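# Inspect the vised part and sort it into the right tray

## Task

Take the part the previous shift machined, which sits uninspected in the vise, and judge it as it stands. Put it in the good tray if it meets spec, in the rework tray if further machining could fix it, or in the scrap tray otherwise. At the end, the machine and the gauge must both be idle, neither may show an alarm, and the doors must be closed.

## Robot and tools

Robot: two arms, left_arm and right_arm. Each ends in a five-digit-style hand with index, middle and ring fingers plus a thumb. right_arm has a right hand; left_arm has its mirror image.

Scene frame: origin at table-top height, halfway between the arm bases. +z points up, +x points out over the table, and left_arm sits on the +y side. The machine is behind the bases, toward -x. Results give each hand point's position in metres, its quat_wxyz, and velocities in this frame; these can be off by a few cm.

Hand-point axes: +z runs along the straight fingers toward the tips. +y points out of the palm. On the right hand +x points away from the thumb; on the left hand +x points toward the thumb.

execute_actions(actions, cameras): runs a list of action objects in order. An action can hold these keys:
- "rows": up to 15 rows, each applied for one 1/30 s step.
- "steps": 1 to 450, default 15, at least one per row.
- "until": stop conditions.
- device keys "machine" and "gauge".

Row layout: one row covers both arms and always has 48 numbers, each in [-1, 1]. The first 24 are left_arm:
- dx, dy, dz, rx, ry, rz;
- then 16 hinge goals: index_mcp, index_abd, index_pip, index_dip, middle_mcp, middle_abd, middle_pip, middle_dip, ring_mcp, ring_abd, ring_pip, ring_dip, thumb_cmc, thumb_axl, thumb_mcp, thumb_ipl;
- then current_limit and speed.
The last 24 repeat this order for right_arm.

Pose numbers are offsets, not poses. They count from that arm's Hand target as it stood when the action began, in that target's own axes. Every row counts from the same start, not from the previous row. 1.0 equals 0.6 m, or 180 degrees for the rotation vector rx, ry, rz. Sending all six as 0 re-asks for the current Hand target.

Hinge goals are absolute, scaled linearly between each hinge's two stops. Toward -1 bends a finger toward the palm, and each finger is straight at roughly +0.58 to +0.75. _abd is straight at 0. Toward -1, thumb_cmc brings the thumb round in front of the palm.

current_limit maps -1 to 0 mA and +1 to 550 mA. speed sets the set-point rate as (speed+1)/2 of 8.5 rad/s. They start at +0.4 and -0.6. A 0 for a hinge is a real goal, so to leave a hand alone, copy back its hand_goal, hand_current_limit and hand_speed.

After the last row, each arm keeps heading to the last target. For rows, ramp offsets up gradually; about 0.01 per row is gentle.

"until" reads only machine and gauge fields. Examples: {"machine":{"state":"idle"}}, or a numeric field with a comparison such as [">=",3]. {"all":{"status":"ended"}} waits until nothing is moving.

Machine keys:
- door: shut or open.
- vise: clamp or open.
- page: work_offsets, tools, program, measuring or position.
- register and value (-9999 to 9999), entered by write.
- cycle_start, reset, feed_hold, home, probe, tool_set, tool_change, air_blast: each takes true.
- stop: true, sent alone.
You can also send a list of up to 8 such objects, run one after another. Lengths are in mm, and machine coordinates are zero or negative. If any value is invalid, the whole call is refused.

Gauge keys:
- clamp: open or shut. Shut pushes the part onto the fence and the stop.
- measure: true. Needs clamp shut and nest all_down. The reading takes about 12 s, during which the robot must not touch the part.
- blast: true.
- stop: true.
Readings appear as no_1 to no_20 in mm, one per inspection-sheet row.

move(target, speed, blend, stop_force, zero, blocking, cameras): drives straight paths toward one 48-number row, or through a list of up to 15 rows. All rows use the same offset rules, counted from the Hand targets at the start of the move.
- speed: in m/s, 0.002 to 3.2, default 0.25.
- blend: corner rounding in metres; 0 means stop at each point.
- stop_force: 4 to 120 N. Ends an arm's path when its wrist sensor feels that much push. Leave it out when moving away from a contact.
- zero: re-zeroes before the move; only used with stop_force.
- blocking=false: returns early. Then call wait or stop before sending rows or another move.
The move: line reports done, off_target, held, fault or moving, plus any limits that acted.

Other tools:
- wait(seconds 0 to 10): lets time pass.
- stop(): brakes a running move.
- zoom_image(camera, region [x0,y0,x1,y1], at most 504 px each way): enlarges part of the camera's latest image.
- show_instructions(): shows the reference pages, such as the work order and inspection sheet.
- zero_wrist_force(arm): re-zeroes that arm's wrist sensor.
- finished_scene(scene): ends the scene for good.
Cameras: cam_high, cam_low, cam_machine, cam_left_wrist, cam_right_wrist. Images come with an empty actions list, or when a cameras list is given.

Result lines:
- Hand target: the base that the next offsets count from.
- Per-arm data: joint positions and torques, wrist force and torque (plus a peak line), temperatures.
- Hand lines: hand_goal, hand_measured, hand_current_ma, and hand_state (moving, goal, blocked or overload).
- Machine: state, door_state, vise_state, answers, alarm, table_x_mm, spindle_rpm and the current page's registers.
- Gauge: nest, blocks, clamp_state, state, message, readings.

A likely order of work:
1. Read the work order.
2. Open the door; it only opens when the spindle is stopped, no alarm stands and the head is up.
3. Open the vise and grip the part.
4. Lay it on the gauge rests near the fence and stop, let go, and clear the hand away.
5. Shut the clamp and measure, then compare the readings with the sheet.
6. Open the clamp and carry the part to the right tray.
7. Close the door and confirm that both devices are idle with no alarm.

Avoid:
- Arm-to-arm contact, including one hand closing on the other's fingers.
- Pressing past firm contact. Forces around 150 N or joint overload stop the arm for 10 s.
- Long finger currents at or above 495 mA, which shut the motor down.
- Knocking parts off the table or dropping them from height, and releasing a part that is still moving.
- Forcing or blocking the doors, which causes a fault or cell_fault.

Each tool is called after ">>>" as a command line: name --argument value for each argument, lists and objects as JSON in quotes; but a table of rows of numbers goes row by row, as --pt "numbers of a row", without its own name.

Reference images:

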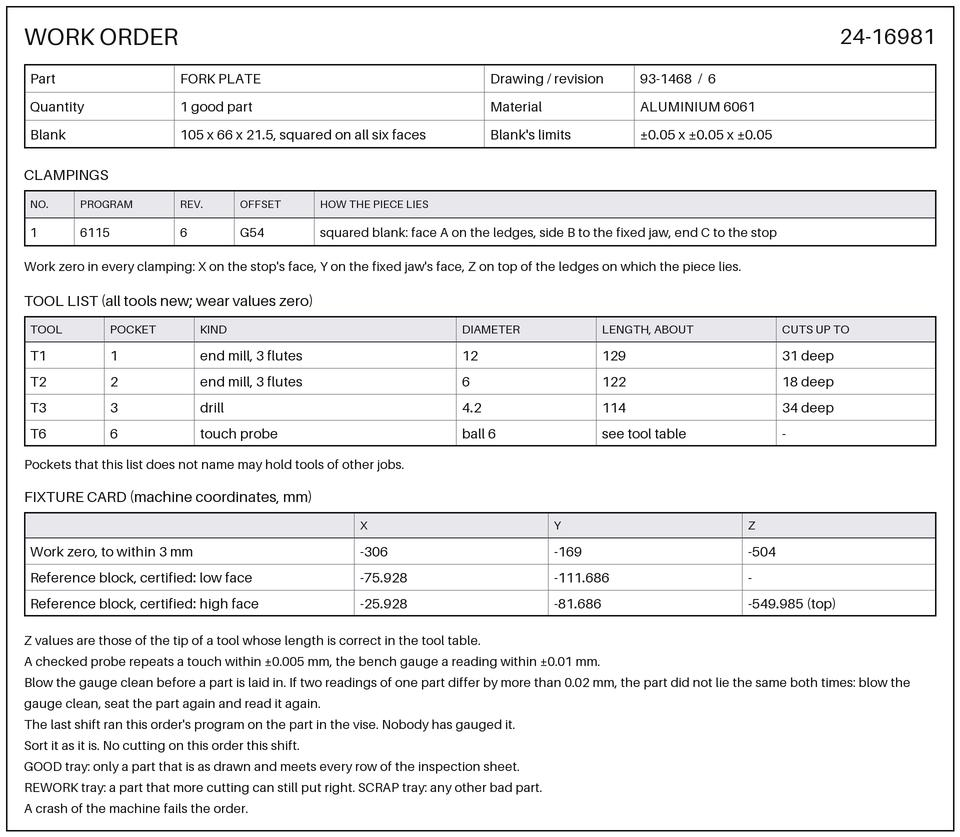

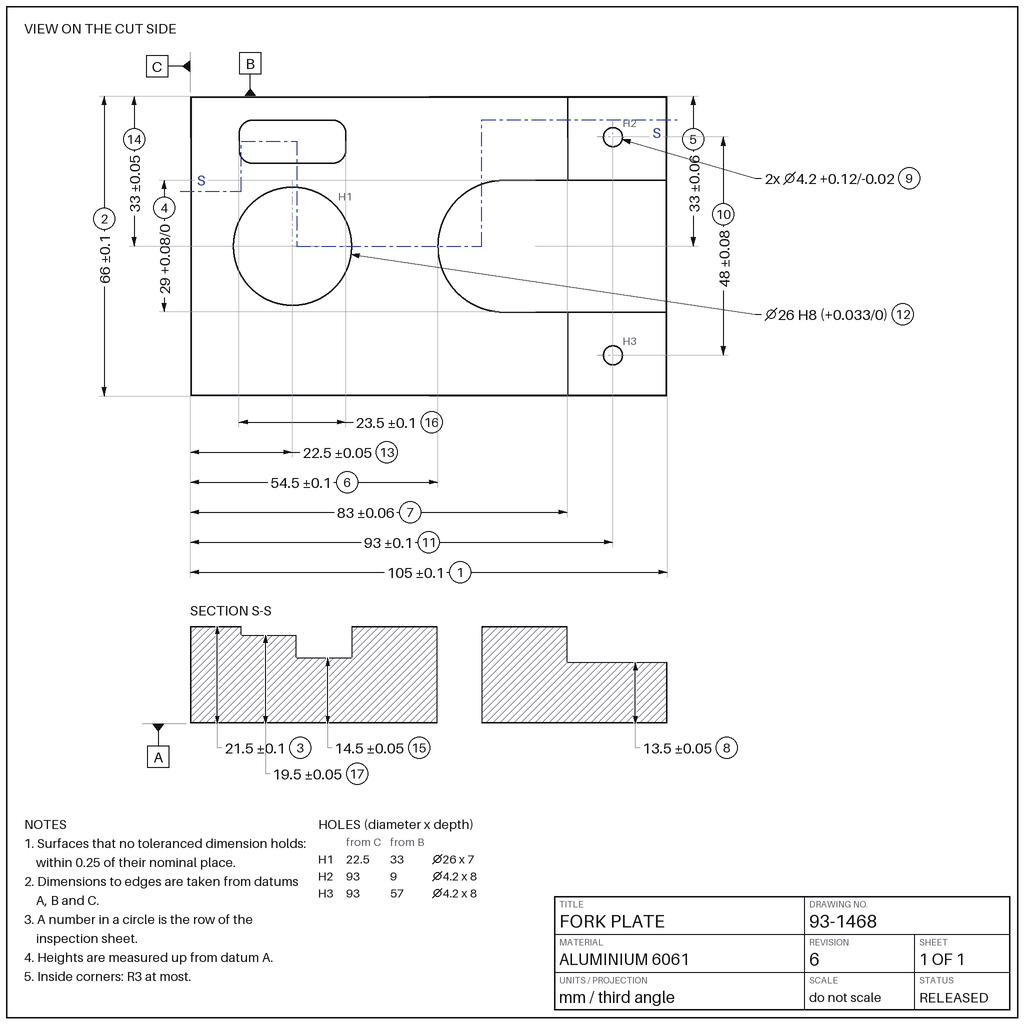

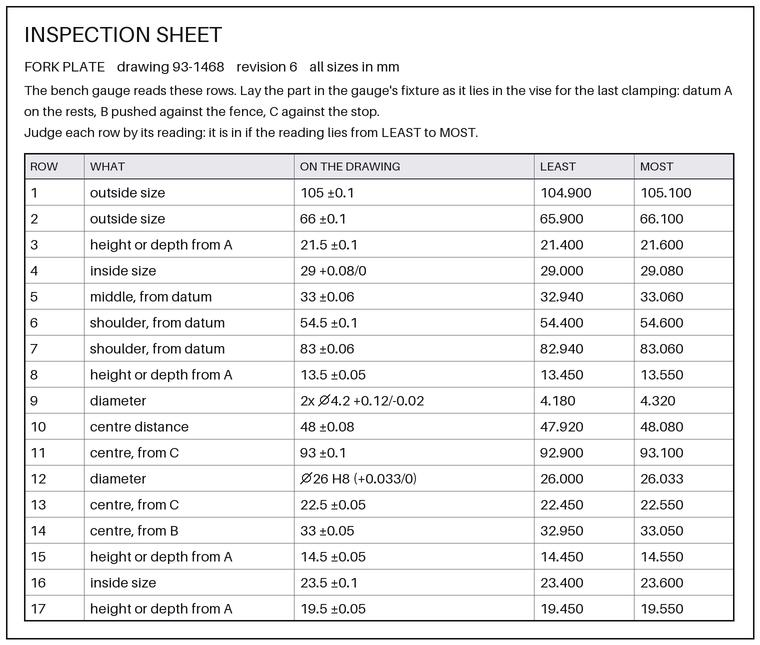

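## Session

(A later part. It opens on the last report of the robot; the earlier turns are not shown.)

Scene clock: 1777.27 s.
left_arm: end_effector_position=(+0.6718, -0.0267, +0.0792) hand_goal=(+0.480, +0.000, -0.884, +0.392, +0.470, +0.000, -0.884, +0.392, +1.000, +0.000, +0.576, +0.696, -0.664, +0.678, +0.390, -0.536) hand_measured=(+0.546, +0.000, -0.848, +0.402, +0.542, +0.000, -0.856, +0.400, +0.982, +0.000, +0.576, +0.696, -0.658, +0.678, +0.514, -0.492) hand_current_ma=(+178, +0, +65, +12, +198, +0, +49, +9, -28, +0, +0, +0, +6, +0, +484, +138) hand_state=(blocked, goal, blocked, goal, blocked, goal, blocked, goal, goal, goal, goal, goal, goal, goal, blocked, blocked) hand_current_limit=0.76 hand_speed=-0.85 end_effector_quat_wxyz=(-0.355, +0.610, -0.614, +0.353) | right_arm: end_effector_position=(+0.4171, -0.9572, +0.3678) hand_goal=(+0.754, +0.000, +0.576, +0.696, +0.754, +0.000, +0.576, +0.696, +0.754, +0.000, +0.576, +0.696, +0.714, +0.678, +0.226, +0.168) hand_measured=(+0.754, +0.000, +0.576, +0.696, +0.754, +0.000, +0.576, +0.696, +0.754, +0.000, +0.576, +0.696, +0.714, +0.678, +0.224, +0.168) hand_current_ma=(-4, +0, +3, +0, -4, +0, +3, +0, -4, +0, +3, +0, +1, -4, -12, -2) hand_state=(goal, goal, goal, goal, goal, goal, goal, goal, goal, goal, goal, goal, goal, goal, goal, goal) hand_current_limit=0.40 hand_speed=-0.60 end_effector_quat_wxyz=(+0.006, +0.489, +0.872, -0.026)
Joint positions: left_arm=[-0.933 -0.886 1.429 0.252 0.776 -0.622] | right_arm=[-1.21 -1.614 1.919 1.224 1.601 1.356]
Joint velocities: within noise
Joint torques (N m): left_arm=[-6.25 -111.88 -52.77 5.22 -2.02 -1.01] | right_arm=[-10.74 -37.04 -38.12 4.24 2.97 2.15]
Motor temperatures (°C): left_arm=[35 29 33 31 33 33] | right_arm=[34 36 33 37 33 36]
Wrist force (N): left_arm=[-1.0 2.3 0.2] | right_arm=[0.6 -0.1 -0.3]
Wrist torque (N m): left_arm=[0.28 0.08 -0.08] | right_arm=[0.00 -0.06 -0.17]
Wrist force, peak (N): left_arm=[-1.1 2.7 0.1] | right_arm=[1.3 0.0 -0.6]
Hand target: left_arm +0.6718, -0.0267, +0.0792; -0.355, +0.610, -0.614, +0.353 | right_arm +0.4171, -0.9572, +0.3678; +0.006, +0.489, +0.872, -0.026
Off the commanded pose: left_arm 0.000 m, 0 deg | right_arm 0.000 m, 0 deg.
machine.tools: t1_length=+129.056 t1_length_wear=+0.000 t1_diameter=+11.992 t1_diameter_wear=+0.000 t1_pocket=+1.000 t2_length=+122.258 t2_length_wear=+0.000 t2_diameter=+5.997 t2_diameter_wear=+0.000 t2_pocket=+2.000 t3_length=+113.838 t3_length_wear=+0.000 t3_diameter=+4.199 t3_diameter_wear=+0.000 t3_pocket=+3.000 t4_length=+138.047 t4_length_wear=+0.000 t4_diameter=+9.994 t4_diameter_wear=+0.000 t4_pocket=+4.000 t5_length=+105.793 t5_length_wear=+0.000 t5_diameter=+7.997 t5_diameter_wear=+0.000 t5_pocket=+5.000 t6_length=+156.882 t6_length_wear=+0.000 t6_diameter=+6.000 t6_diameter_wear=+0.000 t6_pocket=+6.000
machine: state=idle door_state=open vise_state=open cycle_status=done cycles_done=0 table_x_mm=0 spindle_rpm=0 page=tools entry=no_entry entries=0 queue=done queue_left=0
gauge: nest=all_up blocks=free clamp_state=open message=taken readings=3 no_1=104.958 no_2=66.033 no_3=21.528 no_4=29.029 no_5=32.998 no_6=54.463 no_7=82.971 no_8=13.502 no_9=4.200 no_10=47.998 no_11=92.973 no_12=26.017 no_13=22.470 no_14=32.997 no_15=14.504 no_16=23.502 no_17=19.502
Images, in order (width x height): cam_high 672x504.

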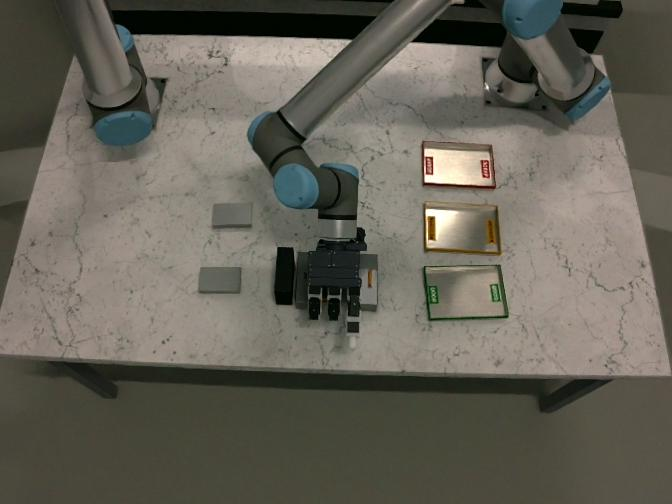

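>>> move --pt "0 -0.1732 -0.1 0 0 0 0.48 0 -0.8832 0.3913 0.47 0 -0.8832 0.3913 1.0 0 0.576 0.696 -0.664 0.677 0.39 -0.5351 0.76 -0.85 0 0 0 0 0 0 0.754 0 0.576 0.696 0.754 0 0.576 0.696 0.754 0 0.576 0.696 0.714 0.678 0.226 0.168 0.4 -0.6" --speed 0.05

>>> move --pt "-0.5812 0.039 -0.0675 0 0.433 0.25 0.48 0 -0.8832 0.3913 0.47 0 -0.8832 0.3913 1.0 0 0.576 0.696 -0.664 0.677 0.39 -0.5351 0.76 -0.85 0 0 0 0 0 0 0.754 0 0.576 0.696 0.754 0 0.576 0.696 0.754 0 0.576 0.696 0.714 0.678 0.226 0.168 0.4 -0.6" --speed 0.1 --cameras '["cam_low","cam_high","cam_left_wrist"]'

>>> zoom_image --camera "cam_high" --region '[400, 160, 560, 340]'

Scene clock: 1819.83 s.
left_arm: end_effector_position=(+0.6718, -0.0274, +0.1990) hand_goal=(+0.480, +0.000, -0.884, +0.392, +0.470, +0.000, -0.884, +0.392, +1.000, +0.000, +0.576, +0.696, -0.664, +0.678, +0.390, -0.536) hand_measured=(+0.546, +0.000, -0.848, +0.402, +0.542, +0.000, -0.856, +0.400, +0.982, +0.000, +0.576, +0.696, -0.658, +0.678, +0.514, -0.492) hand_current_ma=(+178, +0, +66, +12, +197, +0, +49, +9, -28, +0, +0, +0, +6, +0, +484, +138) hand_state=(blocked, goal, blocked, goal, blocked, goal, blocked, goal, goal, goal, goal, goal, goal, goal, blocked, blocked) hand_current_limit=0.76 hand_speed=-0.85 end_effector_quat_wxyz=(-0.355, +0.610, -0.614, +0.353) | right_arm: end_effector_position=(+0.4171, -0.9572, +0.3678) hand_goal=(+0.754, +0.000, +0.576, +0.696, +0.754, +0.000, +0.576, +0.696, +0.754, +0.000, +0.576, +0.696, +0.714, +0.678, +0.226, +0.168) hand_measured=(+0.754, +0.000, +0.576, +0.696, +0.754, +0.000, +0.576, +0.696, +0.754, +0.000, +0.576, +0.696, +0.714, +0.678, +0.224, +0.168) hand_current_ma=(-4, +0, +3, +0, -4, +0, +3, +0, -4, +0, +3, +0, +1, -4, -12, -2) hand_state=(goal, goal, goal, goal, goal, goal, goal, goal, goal, goal, goal, goal, goal, goal, goal, goal) hand_current_limit=0.40 hand_speed=-0.60 end_effector_quat_wxyz=(+0.006, +0.489, +0.872, -0.026)
Joint positions: left_arm=[-0.933 -0.973 1.345 0.424 0.776 -0.623] | right_arm=[-1.21 -1.614 1.919 1.224 1.601 1.356]
Joint torques (N m): left_arm=[-13.36 -112.87 -56.88 4.48 -3.67 -2.32] | right_arm=[-9.42 -35.37 -37.53 4.06 2.51 1.96]
Wrist force (N): left_arm=[-0.6 2.3 0.9] | right_arm=[0.2 -0.5 0.0]
Wrist torque (N m): left_arm=[0.25 0.07 -0.06] | right_arm=[-0.07 -0.03 -0.21]
Wrist force, peak (N): left_arm=[-0.8 2.7 1.3] | right_arm=[0.9 -0.5 -1.0]
Hand target: left_arm +0.6718, -0.0274, +0.1992; -0.355, +0.610, -0.614, +0.353 | right_arm +0.4171, -0.9572, +0.3678; +0.006, +0.489, +0.872, -0.026
Off the commanded pose: left_arm 0.000 m, 0 deg | right_arm 0.000 m, 0 deg.
machine.tools: t1_length=+129.056 t1_length_wear=+0.000 t1_diameter=+11.992 t1_diameter_wear=+0.000 t1_pocket=+1.000 t2_length=+122.258 t2_length_wear=+0.000 t2_diameter=+5.997 t2_diameter_wear=+0.000 t2_pocket=+2.000 t3_length=+113.838 t3_length_wear=+0.000 t3_diameter=+4.199 t3_diameter_wear=+0.000 t3_pocket=+3.000 t4_length=+138.047 t4_length_wear=+0.000 t4_diameter=+9.994 t4_diameter_wear=+0.000 t4_pocket=+4.000 t5_length=+105.793 t5_length_wear=+0.000 t5_diameter=+7.997 t5_diameter_wear=+0.000 t5_pocket=+5.000 t6_length=+156.882 t6_length_wear=+0.000 t6_diameter=+6.000 t6_diameter_wear=+0.000 t6_pocket=+6.000
machine: state=idle door_state=open vise_state=open cycle_status=done cycles_done=0 table_x_mm=0 spindle_rpm=0 page=tools entry=no_entry entries=0 queue=done queue_left=0
gauge: nest=all_up blocks=free clamp_state=open message=taken readings=3 no_1=104.958 no_2=66.033 no_3=21.528 no_4=29.029 no_5=32.998 no_6=54.463 no_7=82.971 no_8=13.502 no_9=4.200 no_10=47.998 no_11=92.973 no_12=26.017 no_13=22.470 no_14=32.997 no_15=14.504 no_16=23.502 no_17=19.502
move: done

Scene clock: 1828.33 s.
left_arm: end_effector_position=(+0.6262, +0.3215, +0.2011) hand_goal=(+0.480, +0.000, -0.884, +0.392, +0.470, +0.000, -0.884, +0.392, +1.000, +0.000, +0.576, +0.696, -0.664, +0.678, +0.390, -0.536) hand_measured=(+0.546, +0.000, -0.848, +0.402, +0.540, +0.000, -0.856, +0.400, +0.982, +0.000, +0.576, +0.696, -0.656, +0.678, +0.514, -0.492) hand_current_ma=(+178, +0, +67, +12, +191, +0, +49, +9, -28, +0, +0, +0, +9, +0, +484, +140) hand_state=(blocked, goal, blocked, goal, blocked, goal, blocked, goal, goal, goal, goal, goal, goal, goal, blocked, blocked) hand_current_limit=0.76 hand_speed=-0.85 end_effector_quat_wxyz=(-0.001, +0.001, +0.867, -0.498) | right_arm: end_effector_position=(+0.4171, -0.9572, +0.3678) hand_goal=(+0.754, +0.000, +0.576, +0.696, +0.754, +0.000, +0.576, +0.696, +0.754, +0.000, +0.576, +0.696, +0.714, +0.678, +0.226, +0.168) hand_measured=(+0.754, +0.000, +0.576, +0.696, +0.754, +0.000, +0.576, +0.696, +0.754, +0.000, +0.576, +0.696, +0.714, +0.678, +0.224, +0.168) hand_current_ma=(-4, +0, +3, +0, -4, +0, +3, +0, -4, +0, +3, +0, +1, -4, -12, -2) hand_state=(goal, goal, goal, goal, goal, goal, goal, goal, goal, goal, goal, goal, goal, goal, goal, goal) hand_current_limit=0.40 hand_speed=-0.60 end_effector_quat_wxyz=(+0.006, +0.489, +0.872, -0.026)
Joint positions: left_arm=[-0.279 -1.031 1.487 0.632 2.535 1.003] | right_arm=[-1.21 -1.614 1.919 1.224 1.601 1.356]
Joint torques (N m): left_arm=[12.02 -70.71 -53.55 7.53 3.71 3.08] | right_arm=[-10.12 -35.63 -38.61 4.11 2.76 1.95]
Wrist force (N): left_arm=[-0.8 2.8 0.8] | right_arm=[0.1 -0.4 -0.6]
Wrist torque (N m): left_arm=[0.37 0.03 -0.12] | right_arm=[-0.01 0.00 -0.21]
Wrist force, peak (N): left_arm=[-1.2 3.3 1.0] | right_arm=[1.0 0.0 -0.6]
Hand target: left_arm +0.6262, +0.3215, +0.2011; -0.001, +0.002, +0.867, -0.498 | right_arm +0.4171, -0.9572, +0.3678; +0.006, +0.489, +0.872, -0.026
Off the commanded pose: left_arm 0.000 m, 0 deg | right_arm 0.000 m, 0 deg.
machine.tools: t1_length=+129.056 t1_length_wear=+0.000 t1_diameter=+11.992 t1_diameter_wear=+0.000 t1_pocket=+1.000 t2_length=+122.258 t2_length_wear=+0.000 t2_diameter=+5.997 t2_diameter_wear=+0.000 t2_pocket=+2.000 t3_length=+113.838 t3_length_wear=+0.000 t3_diameter=+4.199 t3_diameter_wear=+0.000 t3_pocket=+3.000 t4_length=+138.047 t4_length_wear=+0.000 t4_diameter=+9.994 t4_diameter_wear=+0.000 t4_pocket=+4.000 t5_length=+105.793 t5_length_wear=+0.000 t5_diameter=+7.997 t5_diameter_wear=+0.000 t5_pocket=+5.000 t6_length=+156.882 t6_length_wear=+0.000 t6_diameter=+6.000 t6_diameter_wear=+0.000 t6_pocket=+6.000
machine: state=idle door_state=open vise_state=open cycle_status=done cycles_done=0 table_x_mm=0 spindle_rpm=0 page=tools entry=no_entry entries=0 queue=done queue_left=0
gauge: nest=all_up blocks=free clamp_state=open message=taken readings=3 no_1=104.958 no_2=66.033 no_3=21.528 no_4=29.029 no_5=32.998 no_6=54.463 no_7=82.971 no_8=13.502 no_9=4.200 no_10=47.998 no_11=92.973 no_12=26.017 no_13=22.470 no_14=32.997 no_15=14.504 no_16=23.502 no_17=19.502
move: done
Images, in order (width x height): cam_high 672x504, cam_low 672x504, cam_left_wrist 672x504.

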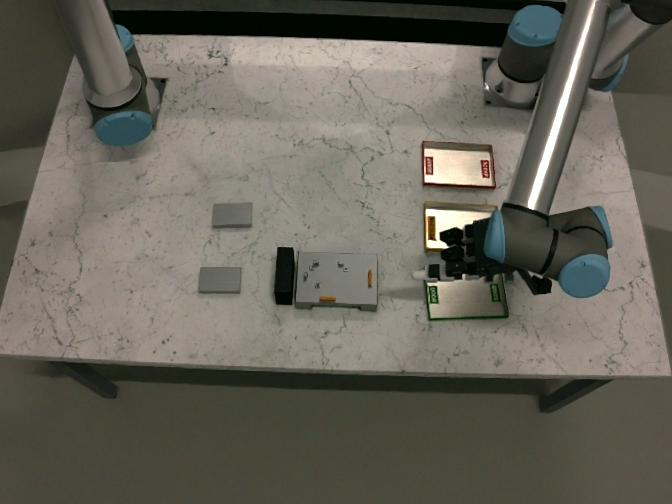

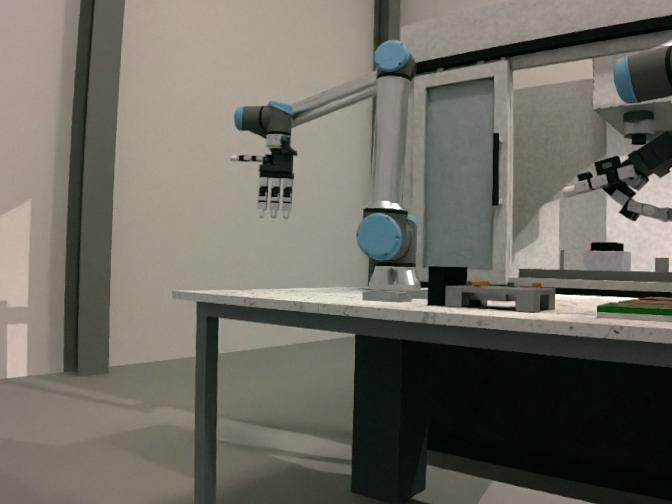

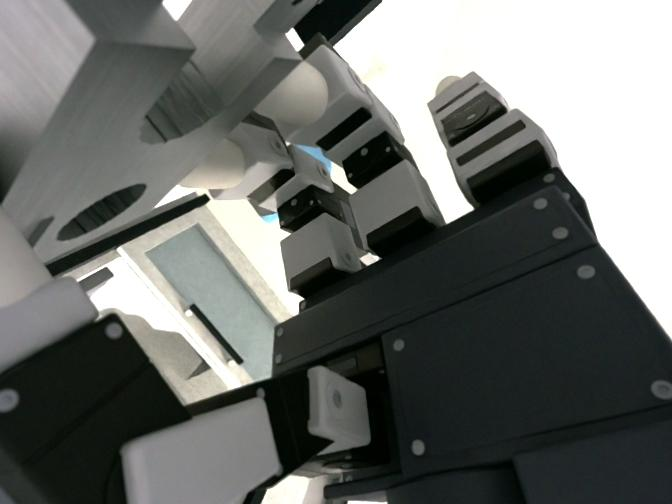

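Scaled by 2.800 from the camera's 672x504 image, which has a finer 960x720 frame.

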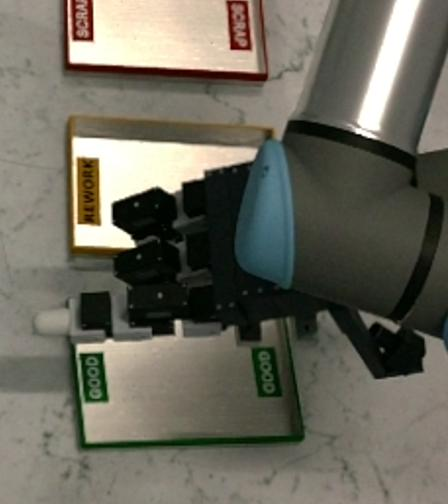

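>>> move --pt "0 0.1819 0.105 0 0 0 0.48 0 -0.8832 0.3913 0.47 0 -0.8832 0.3913 1.0 0 0.576 0.696 -0.664 0.677 0.39 -0.5351 0.76 -0.85 0 0 0 0 0 0 0.754 0 0.576 0.696 0.754 0 0.576 0.696 0.754 0 0.576 0.696 0.714 0.678 0.226 0.168 0.4 -0.6" --speed 0.06 --cameras '["cam_low","cam_high","cam_left_wrist"]'

>>> zoom_image --camera "cam_high" --region '[400, 200, 560, 340]'

>>> zoom_image --camera "cam_low" --region '[560, 200, 672, 344]'

Scene clock: 1838.43 s.
left_arm: end_effector_position=(+0.6262, +0.3222, +0.0753) hand_goal=(+0.480, +0.000, -0.884, +0.392, +0.470, +0.000, -0.884, +0.392, +1.000, +0.000, +0.576, +0.696, -0.664, +0.678, +0.390, -0.536) hand_measured=(+0.546, +0.000, -0.848, +0.402, +0.540, +0.000, -0.856, +0.400, +0.982, +0.000, +0.576, +0.696, -0.656, +0.678, +0.514, -0.492) hand_current_ma=(+178, +0, +67, +12, +191, +0, +49, +9, -28, +0, +0, +0, +9, +0, +484, +140) hand_state=(blocked, goal, blocked, goal, blocked, goal, blocked, goal, goal, goal, goal, goal, goal, goal, blocked, blocked) hand_current_limit=0.76 hand_speed=-0.85 end_effector_quat_wxyz=(-0.001, +0.002, +0.867, -0.498) | right_arm: end_effector_position=(+0.4171, -0.9572, +0.3678) hand_goal=(+0.754, +0.000, +0.576, +0.696, +0.754, +0.000, +0.576, +0.696, +0.754, +0.000, +0.576, +0.696, +0.714, +0.678, +0.226, +0.168) hand_measured=(+0.754, +0.000, +0.576, +0.696, +0.754, +0.000, +0.576, +0.696, +0.754, +0.000, +0.576, +0.696, +0.714, +0.678, +0.224, +0.168) hand_current_ma=(-4, +0, +3, +0, -4, +0, +3, +0, -4, +0, +3, +0, +1, -4, -12, -2) hand_state=(goal, goal, goal, goal, goal, goal, goal, goal, goal, goal, goal, goal, goal, goal, goal, goal) hand_current_limit=0.40 hand_speed=-0.60 end_effector_quat_wxyz=(+0.006, +0.489, +0.872, -0.026)
Joint positions: left_arm=[-0.278 -0.924 1.563 0.451 2.536 1.005] | right_arm=[-1.21 -1.614 1.919 1.224 1.601 1.356]
Joint torques (N m): left_arm=[13.08 -73.54 -22.13 -0.1 4.21 -1.05] | right_arm=[-8.18 -36.74 -37.39 3.98 2.75 2.05]
Wrist force (N): left_arm=[-1.0 3.2 0.5] | right_arm=[0.7 -0.2 0.1]
Wrist torque (N m): left_arm=[0.43 0.07 -0.12] | right_arm=[-0.05 -0.09 -0.16]
Wrist force, peak (N): left_arm=[-1.0 3.8 0.8] | right_arm=[0.8 -0.8 -0.7]
Hand target: left_arm +0.6262, +0.3222, +0.0751; -0.001, +0.002, +0.867, -0.498 | right_arm +0.4171, -0.9572, +0.3678; +0.006, +0.489, +0.872, -0.026
Off the commanded pose: left_arm 0.000 m, 0 deg | right_arm 0.000 m, 0 deg.
machine.tools: t1_length=+129.056 t1_length_wear=+0.000 t1_diameter=+11.992 t1_diameter_wear=+0.000 t1_pocket=+1.000 t2_length=+122.258 t2_length_wear=+0.000 t2_diameter=+5.997 t2_diameter_wear=+0.000 t2_pocket=+2.000 t3_length=+113.838 t3_length_wear=+0.000 t3_diameter=+4.199 t3_diameter_wear=+0.000 t3_pocket=+3.000 t4_length=+138.047 t4_length_wear=+0.000 t4_diameter=+9.994 t4_diameter_wear=+0.000 t4_pocket=+4.000 t5_length=+105.793 t5_length_wear=+0.000 t5_diameter=+7.997 t5_diameter_wear=+0.000 t5_pocket=+5.000 t6_length=+156.882 t6_length_wear=+0.000 t6_diameter=+6.000 t6_diameter_wear=+0.000 t6_pocket=+6.000
machine: state=idle door_state=open vise_state=open cycle_status=done cycles_done=0 table_x_mm=0 spindle_rpm=0 page=tools entry=no_entry entries=0 queue=done queue_left=0
gauge: nest=all_up blocks=free clamp_state=open message=taken readings=3 no_1=104.958 no_2=66.033 no_3=21.528 no_4=29.029 no_5=32.998 no_6=54.463 no_7=82.971 no_8=13.502 no_9=4.200 no_10=47.998 no_11=92.973 no_12=26.017 no_13=22.470 no_14=32.997 no_15=14.504 no_16=23.502 no_17=19.502
move: done
Images, in order (width x height): cam_high 672x504, cam_low 672x504, cam_left_wrist 672x504.

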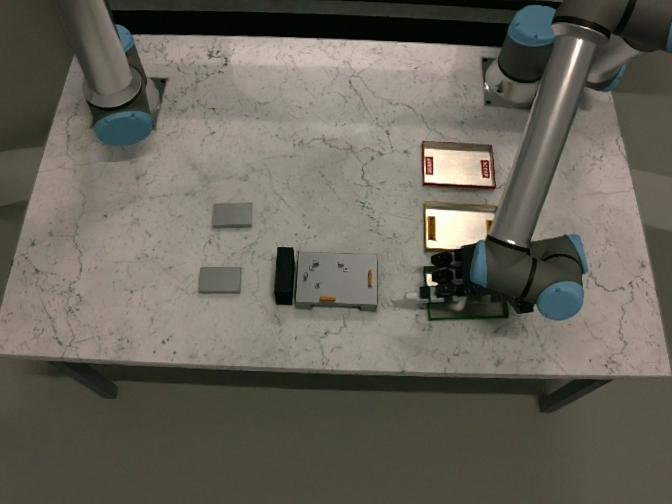

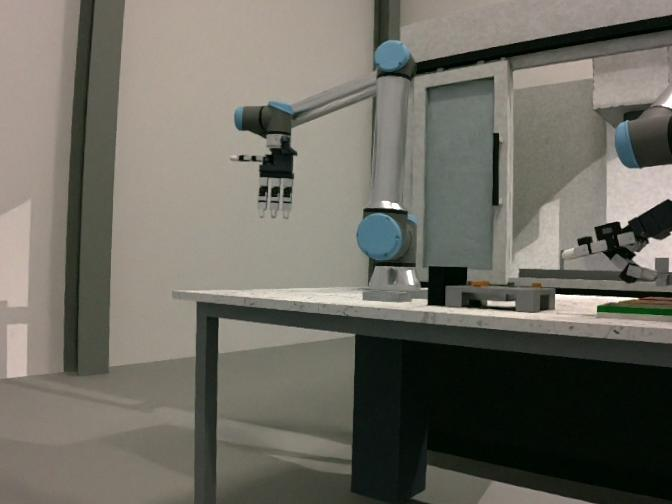

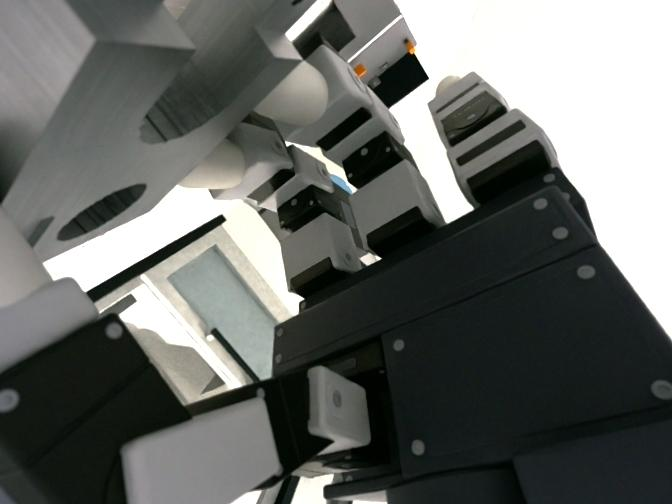

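Scaled by 3.150 from the camera's 672x504 image, which has a finer 960x720 frame.

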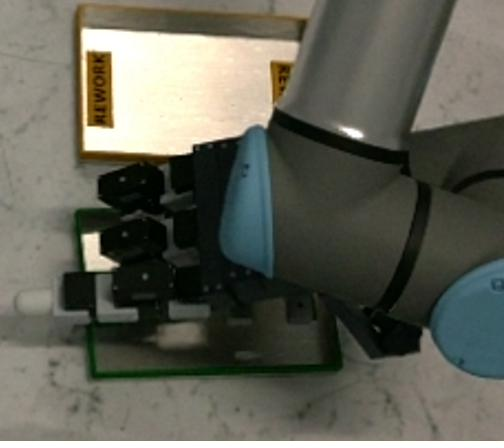

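Scaled by 3.500 from the camera's 672x504 image, which has a finer 960x720 frame.

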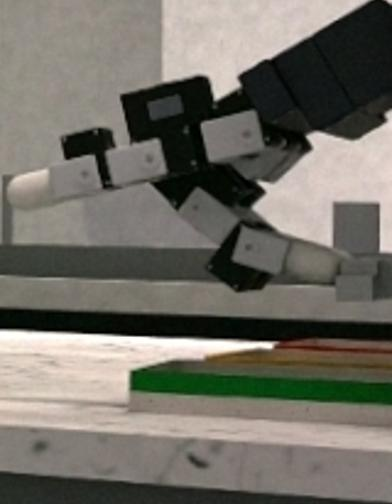

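>>> move --pt "0 0.0609 0.0448 0 0 0 0.48 0 -0.8832 0.3913 0.47 0 -0.8832 0.3913 1.0 0 0.576 0.696 -0.664 0.677 0.39 -0.5351 0.76 -0.85 0 0 0 0 0 0 0.754 0 0.576 0.696 0.754 0 0.576 0.696 0.754 0 0.576 0.696 0.714 0.678 0.226 0.168 0.4 -0.6" --speed 0.03 --stop_force 8 --cameras '["cam_low","cam_high"]'

>>> zoom_image --camera "cam_high" --region '[400, 220, 560, 340]'

>>> zoom_image --camera "cam_low" --region '[560, 230, 672, 344]'

Scene clock: 1854.13 s.
left_arm: end_effector_position=(+0.6262, +0.3174, +0.0300) hand_goal=(+0.480, +0.000, -0.884, +0.392, +0.470, +0.000, -0.884, +0.392, +1.000, +0.000, +0.576, +0.696, -0.664, +0.678, +0.390, -0.536) hand_measured=(+0.546, +0.000, -0.848, +0.402, +0.540, +0.000, -0.856, +0.400, +0.982, +0.000, +0.576, +0.696, -0.656, +0.678, +0.514, -0.492) hand_current_ma=(+178, +0, +67, +12, +191, +0, +49, +9, -28, +0, +0, +0, +9, +0, +484, +140) hand_state=(blocked, goal, blocked, goal, blocked, goal, blocked, goal, goal, goal, goal, goal, goal, goal, blocked, blocked) hand_current_limit=0.76 hand_speed=-0.85 end_effector_quat_wxyz=(-0.001, +0.002, +0.867, -0.498) | right_arm: end_effector_position=(+0.4171, -0.9572, +0.3678) hand_goal=(+0.754, +0.000, +0.576, +0.696, +0.754, +0.000, +0.576, +0.696, +0.754, +0.000, +0.576, +0.696, +0.714, +0.678, +0.226, +0.168) hand_measured=(+0.754, +0.000, +0.576, +0.696, +0.754, +0.000, +0.576, +0.696, +0.754, +0.000, +0.576, +0.696, +0.714, +0.678, +0.224, +0.168) hand_current_ma=(-4, +0, +3, +0, -4, +0, +3, +0, -4, +0, +3, +0, +1, -4, -12, -2) hand_state=(goal, goal, goal, goal, goal, goal, goal, goal, goal, goal, goal, goal, goal, goal, goal, goal) hand_current_limit=0.40 hand_speed=-0.60 end_effector_quat_wxyz=(+0.006, +0.489, +0.872, -0.026)
Joint positions: left_arm=[-0.284 -0.879 1.579 0.381 2.533 0.996] | right_arm=[-1.21 -1.614 1.919 1.224 1.601 1.356]
Joint torques (N m): left_arm=[-15.39 -75.17 -20.56 -0.23 -0.13 -1.85] | right_arm=[-10.45 -37.61 -38.43 4.01 2.57 2.02]
Wrist force (N): left_arm=[-0.8 2.7 0.4] | right_arm=[0.6 -0.2 -0.2]
Wrist torque (N m): left_arm=[0.35 0.04 0.21] | right_arm=[-0.03 -0.07 -0.17]
Wrist force, peak (N): left_arm=[-1.1 3.6 0.8] | right_arm=[0.4 -0.7 -1.1]
Hand target: left_arm +0.6262, +0.3174, +0.0299; -0.001, +0.002, +0.867, -0.498 | right_arm +0.4171, -0.9572, +0.3678; +0.006, +0.489, +0.872, -0.026
Off the commanded pose: left_arm 0.000 m, 0 deg | right_arm 0.000 m, 0 deg.
machine.tools: t1_length=+129.056 t1_length_wear=+0.000 t1_diameter=+11.992 t1_diameter_wear=+0.000 t1_pocket=+1.000 t2_length=+122.258 t2_length_wear=+0.000 t2_diameter=+5.997 t2_diameter_wear=+0.000 t2_pocket=+2.000 t3_length=+113.838 t3_length_wear=+0.000 t3_diameter=+4.199 t3_diameter_wear=+0.000 t3_pocket=+3.000 t4_length=+138.047 t4_length_wear=+0.000 t4_diameter=+9.994 t4_diameter_wear=+0.000 t4_pocket=+4.000 t5_length=+105.793 t5_length_wear=+0.000 t5_diameter=+7.997 t5_diameter_wear=+0.000 t5_pocket=+5.000 t6_length=+156.882 t6_length_wear=+0.000 t6_diameter=+6.000 t6_diameter_wear=+0.000 t6_pocket=+6.000
machine: state=idle door_state=open vise_state=open cycle_status=done cycles_done=0 table_x_mm=0 spindle_rpm=0 page=tools entry=no_entry entries=0 queue=done queue_left=0
gauge: nest=all_up blocks=free clamp_state=open message=taken readings=3 no_1=104.958 no_2=66.033 no_3=21.528 no_4=29.029 no_5=32.998 no_6=54.463 no_7=82.971 no_8=13.502 no_9=4.200 no_10=47.998 no_11=92.973 no_12=26.017 no_13=22.470 no_14=32.997 no_15=14.504 no_16=23.502 no_17=19.502
move: done
Images, in order (width x height): cam_high 672x504, cam_low 672x504.

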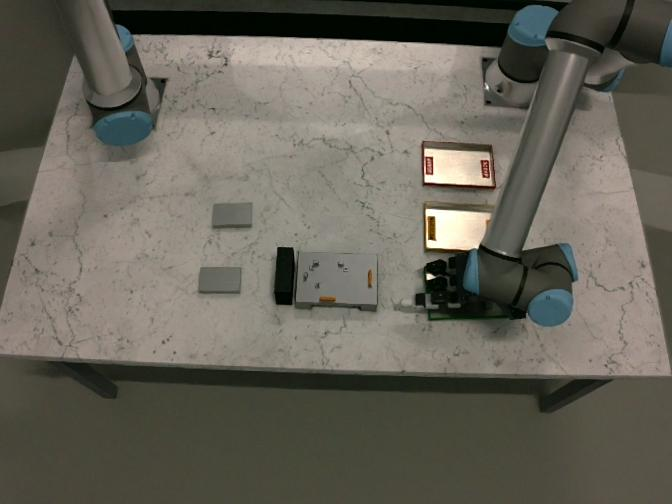

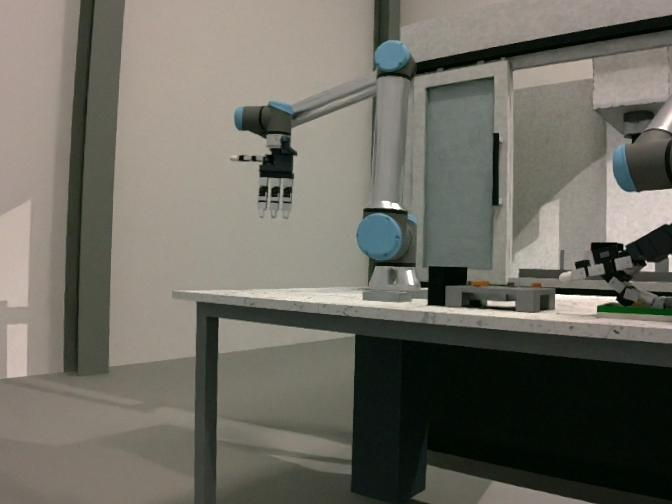

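Scaled by 3.150 from the camera's 672x504 image, which has a finer 960x720 frame.

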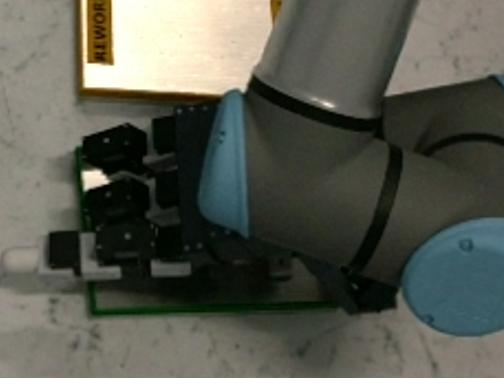

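Scaled by 4.421 from the camera's 672x504 image, which has a finer 960x720 frame.

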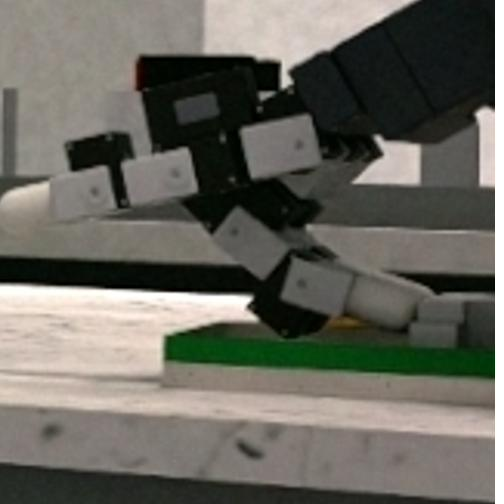

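>>> move --pt "0 0.0021 -0.0036 0 0 0 0.48 0 -0.8832 0.3913 0.47 0 -0.8832 0.3913 1.0 0 0.576 0.696 -0.664 0.677 0.39 -0.5351 0.76 -0.85 0 0 0 0 0 0 0.754 0 0.576 0.696 0.754 0 0.576 0.696 0.754 0 0.576 0.696 0.714 0.678 0.226 0.168 0.4 -0.6" --speed 0.02

>>> move --pt "0 0.026 0.015 0 0 0 0.48 0 -0.8832 0.3913 0.47 0 -0.8832 0.3913 1.0 0 0.576 0.696 -0.664 0.677 0.39 -0.5351 0.76 -0.85 0 0 0 0 0 0 0.754 0 0.576 0.696 0.754 0 0.576 0.696 0.754 0 0.576 0.696 0.714 0.678 0.226 0.168 0.4 -0.6" --speed 0.008 --stop_force 4 --cameras '["cam_low","cam_high"]'

>>> zoom_image --camera "cam_low" --region '[560, 230, 672, 344]'

>>> zoom_image --camera "cam_high" --region '[400, 220, 560, 340]'

Scene clock: 1864.83 s.
left_arm: end_effector_position=(+0.6262, +0.3198, +0.0300) hand_goal=(+0.480, +0.000, -0.884, +0.392, +0.470, +0.000, -0.884, +0.392, +1.000, +0.000, +0.576, +0.696, -0.664, +0.678, +0.390, -0.536) hand_measured=(+0.546, +0.000, -0.848, +0.402, +0.540, +0.000, -0.856, +0.400, +0.982, +0.000, +0.576, +0.696, -0.656, +0.678, +0.514, -0.492) hand_current_ma=(+178, +0, +67, +12, +191, +0, +49, +9, -28, +0, +0, +0, +9, +0, +484, +140) hand_state=(blocked, goal, blocked, goal, blocked, goal, blocked, goal, goal, goal, goal, goal, goal, goal, blocked, blocked) hand_current_limit=0.76 hand_speed=-0.85 end_effector_quat_wxyz=(-0.001, +0.002, +0.867, -0.498) | right_arm: end_effector_position=(+0.4171, -0.9572, +0.3678) hand_goal=(+0.754, +0.000, +0.576, +0.696, +0.754, +0.000, +0.576, +0.696, +0.754, +0.000, +0.576, +0.696, +0.714, +0.678, +0.226, +0.168) hand_measured=(+0.754, +0.000, +0.576, +0.696, +0.754, +0.000, +0.576, +0.696, +0.754, +0.000, +0.576, +0.696, +0.714, +0.678, +0.224, +0.168) hand_current_ma=(-4, +0, +3, +0, -4, +0, +3, +0, -4, +0, +3, +0, +1, -4, -12, -2) hand_state=(goal, goal, goal, goal, goal, goal, goal, goal, goal, goal, goal, goal, goal, goal, goal, goal) hand_current_limit=0.40 hand_speed=-0.60 end_effector_quat_wxyz=(+0.006, +0.489, +0.872, -0.026)
Joint positions: left_arm=[-0.281 -0.878 1.579 0.385 2.534 1] | right_arm=[-1.21 -1.614 1.919 1.224 1.601 1.356]
Joint torques (N m): left_arm=[14.73 -72.13 -20.05 6.98 3.64 2.87] | right_arm=[-7.61 -37.8 -36.84 4.14 2.63 2.04]
Wrist force (N): left_arm=[-0.9 2.6 0.6] | right_arm=[0.7 -0.2 -0.1]
Wrist torque (N m): left_arm=[0.32 0.05 -0.10] | right_arm=[-0.03 -0.09 -0.16]
Wrist force, peak (N): left_arm=[-1.3 3.0 0.7] | right_arm=[0.7 -1.1 -0.5]
Hand target: left_arm +0.6262, +0.3199, +0.0300; -0.001, +0.002, +0.867, -0.498 | right_arm +0.4171, -0.9572, +0.3678; +0.006, +0.489, +0.872, -0.026
Off the commanded pose: left_arm 0.000 m, 0 deg | right_arm 0.000 m, 0 deg.
machine.tools: t1_length=+129.056 t1_length_wear=+0.000 t1_diameter=+11.992 t1_diameter_wear=+0.000 t1_pocket=+1.000 t2_length=+122.258 t2_length_wear=+0.000 t2_diameter=+5.997 t2_diameter_wear=+0.000 t2_pocket=+2.000 t3_length=+113.838 t3_length_wear=+0.000 t3_diameter=+4.199 t3_diameter_wear=+0.000 t3_pocket=+3.000 t4_length=+138.047 t4_length_wear=+0.000 t4_diameter=+9.994 t4_diameter_wear=+0.000 t4_pocket=+4.000 t5_length=+105.793 t5_length_wear=+0.000 t5_diameter=+7.997 t5_diameter_wear=+0.000 t5_pocket=+5.000 t6_length=+156.882 t6_length_wear=+0.000 t6_diameter=+6.000 t6_diameter_wear=+0.000 t6_pocket=+6.000
machine: state=idle door_state=open vise_state=open cycle_status=done cycles_done=0 table_x_mm=0 spindle_rpm=0 page=tools entry=no_entry entries=0 queue=done queue_left=0
gauge: nest=all_up blocks=free clamp_state=open message=taken readings=3 no_1=104.958 no_2=66.033 no_3=21.528 no_4=29.029 no_5=32.998 no_6=54.463 no_7=82.971 no_8=13.502 no_9=4.200 no_10=47.998 no_11=92.973 no_12=26.017 no_13=22.470 no_14=32.997 no_15=14.504 no_16=23.502 no_17=19.502
move: done

Scene clock: 1867.77 s.
left_arm: end_effector_position=(+0.6262, +0.3200, +0.0122) hand_goal=(+0.480, +0.000, -0.884, +0.392, +0.470, +0.000, -0.884, +0.392, +1.000, +0.000, +0.576, +0.696, -0.664, +0.678, +0.390, -0.536) hand_measured=(+0.546, +0.000, -0.854, +0.394, +0.538, +0.000, -0.866, +0.392, +0.982, +0.000, +0.576, +0.696, -0.654, +0.678, +0.514, -0.488) hand_current_ma=(+177, +0, +54, +2, +187, +0, +27, +0, -28, +0, +0, +0, +11, +0, +484, +159) hand_state=(blocked, goal, blocked, goal, blocked, goal, goal, goal, goal, goal, goal, goal, goal, goal, blocked, blocked) hand_current_limit=0.76 hand_speed=-0.85 end_effector_quat_wxyz=(-0.001, +0.002, +0.867, -0.498) | right_arm: end_effector_position=(+0.4171, -0.9572, +0.3678) hand_goal=(+0.754, +0.000, +0.576, +0.696, +0.754, +0.000, +0.576, +0.696, +0.754, +0.000, +0.576, +0.696, +0.714, +0.678, +0.226, +0.168) hand_measured=(+0.754, +0.000, +0.576, +0.696, +0.754, +0.000, +0.576, +0.696, +0.754, +0.000, +0.576, +0.696, +0.714, +0.678, +0.224, +0.168) hand_current_ma=(-4, +0, +3, +0, -4, +0, +3, +0, -4, +0, +3, +0, +1, -4, -12, -2) hand_state=(goal, goal, goal, goal, goal, goal, goal, goal, goal, goal, goal, goal, goal, goal, goal, goal) hand_current_limit=0.40 hand_speed=-0.60 end_effector_quat_wxyz=(+0.006, +0.489, +0.872, -0.026)
Joint positions: left_arm=[-0.28 -0.859 1.584 0.361 2.535 1.001] | right_arm=[-1.21 -1.614 1.919 1.224 1.601 1.356]
Joint torques (N m): left_arm=[12.12 -96.03 -20.59 4.47 2.89 2.12] | right_arm=[-9.61 -37.83 -38.05 4.37 2.57 2.08]
Wrist force (N): left_arm=[-1.0 -2.7 -0.7] | right_arm=[0.1 0.0 0.1]
Wrist torque (N m): left_arm=[0.25 0.12 -0.13] | right_arm=[-0.02 -0.01 -0.21]
Wrist force, peak (N): left_arm=[-1.1 2.9 0.4] | right_arm=[1.1 -0.8 -0.2]
Hand target: left_arm +0.6262, +0.3200, +0.0123; -0.001, +0.002, +0.867, -0.498 | right_arm +0.4171, -0.9572, +0.3678; +0.006, +0.489, +0.872, -0.026
Off the commanded pose: left_arm 0.000 m, 0 deg | right_arm 0.000 m, 0 deg.
machine.tools: t1_length=+129.056 t1_length_wear=+0.000 t1_diameter=+11.992 t1_diameter_wear=+0.000 t1_pocket=+1.000 t2_length=+122.258 t2_length_wear=+0.000 t2_diameter=+5.997 t2_diameter_wear=+0.000 t2_pocket=+2.000 t3_length=+113.838 t3_length_wear=+0.000 t3_diameter=+4.199 t3_diameter_wear=+0.000 t3_pocket=+3.000 t4_length=+138.047 t4_length_wear=+0.000 t4_diameter=+9.994 t4_diameter_wear=+0.000 t4_pocket=+4.000 t5_length=+105.793 t5_length_wear=+0.000 t5_diameter=+7.997 t5_diameter_wear=+0.000 t5_pocket=+5.000 t6_length=+156.882 t6_length_wear=+0.000 t6_diameter=+6.000 t6_diameter_wear=+0.000 t6_pocket=+6.000
machine: state=idle door_state=open vise_state=open cycle_status=done cycles_done=0 table_x_mm=0 spindle_rpm=0 page=tools entry=no_entry entries=0 queue=done queue_left=0
gauge: nest=all_up blocks=free clamp_state=open message=taken readings=3 no_1=104.958 no_2=66.033 no_3=21.528 no_4=29.029 no_5=32.998 no_6=54.463 no_7=82.971 no_8=13.502 no_9=4.200 no_10=47.998 no_11=92.973 no_12=26.017 no_13=22.470 no_14=32.997 no_15=14.504 no_16=23.502 no_17=19.502
move: contact (left_arm)
Images, in order (width x height): cam_high 672x504, cam_low 672x504.

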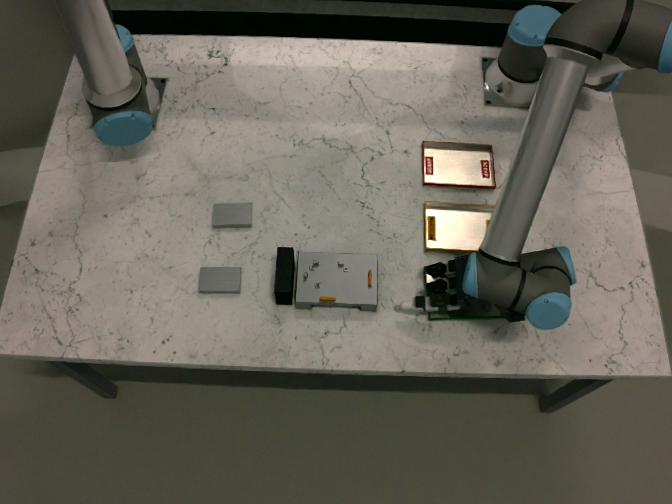

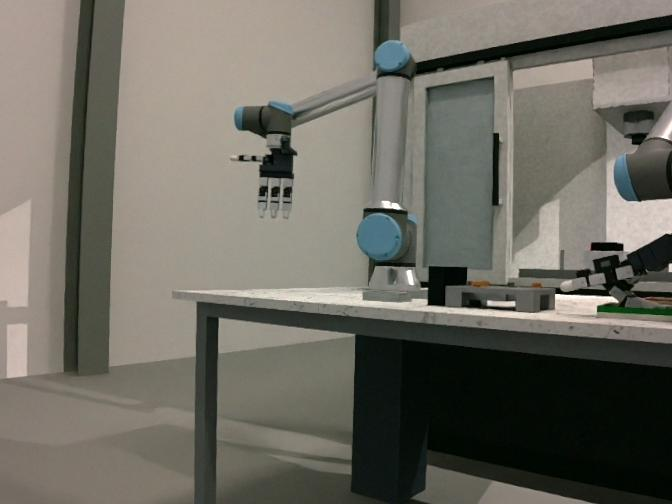

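Scaled by 4.421 from the camera's 672x504 image, which has a finer 960x720 frame.

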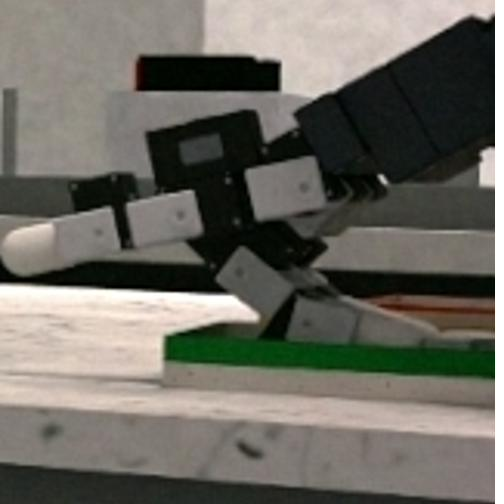

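Scaled by 3.150 from the camera's 672x504 image, which has a finer 960x720 frame.

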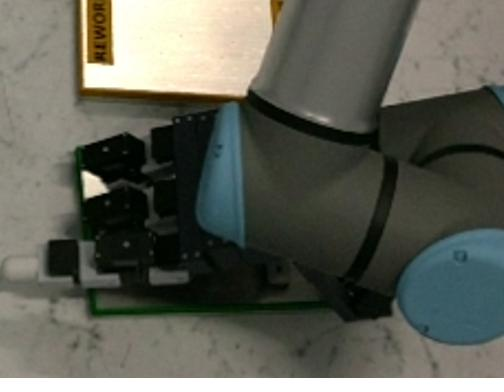

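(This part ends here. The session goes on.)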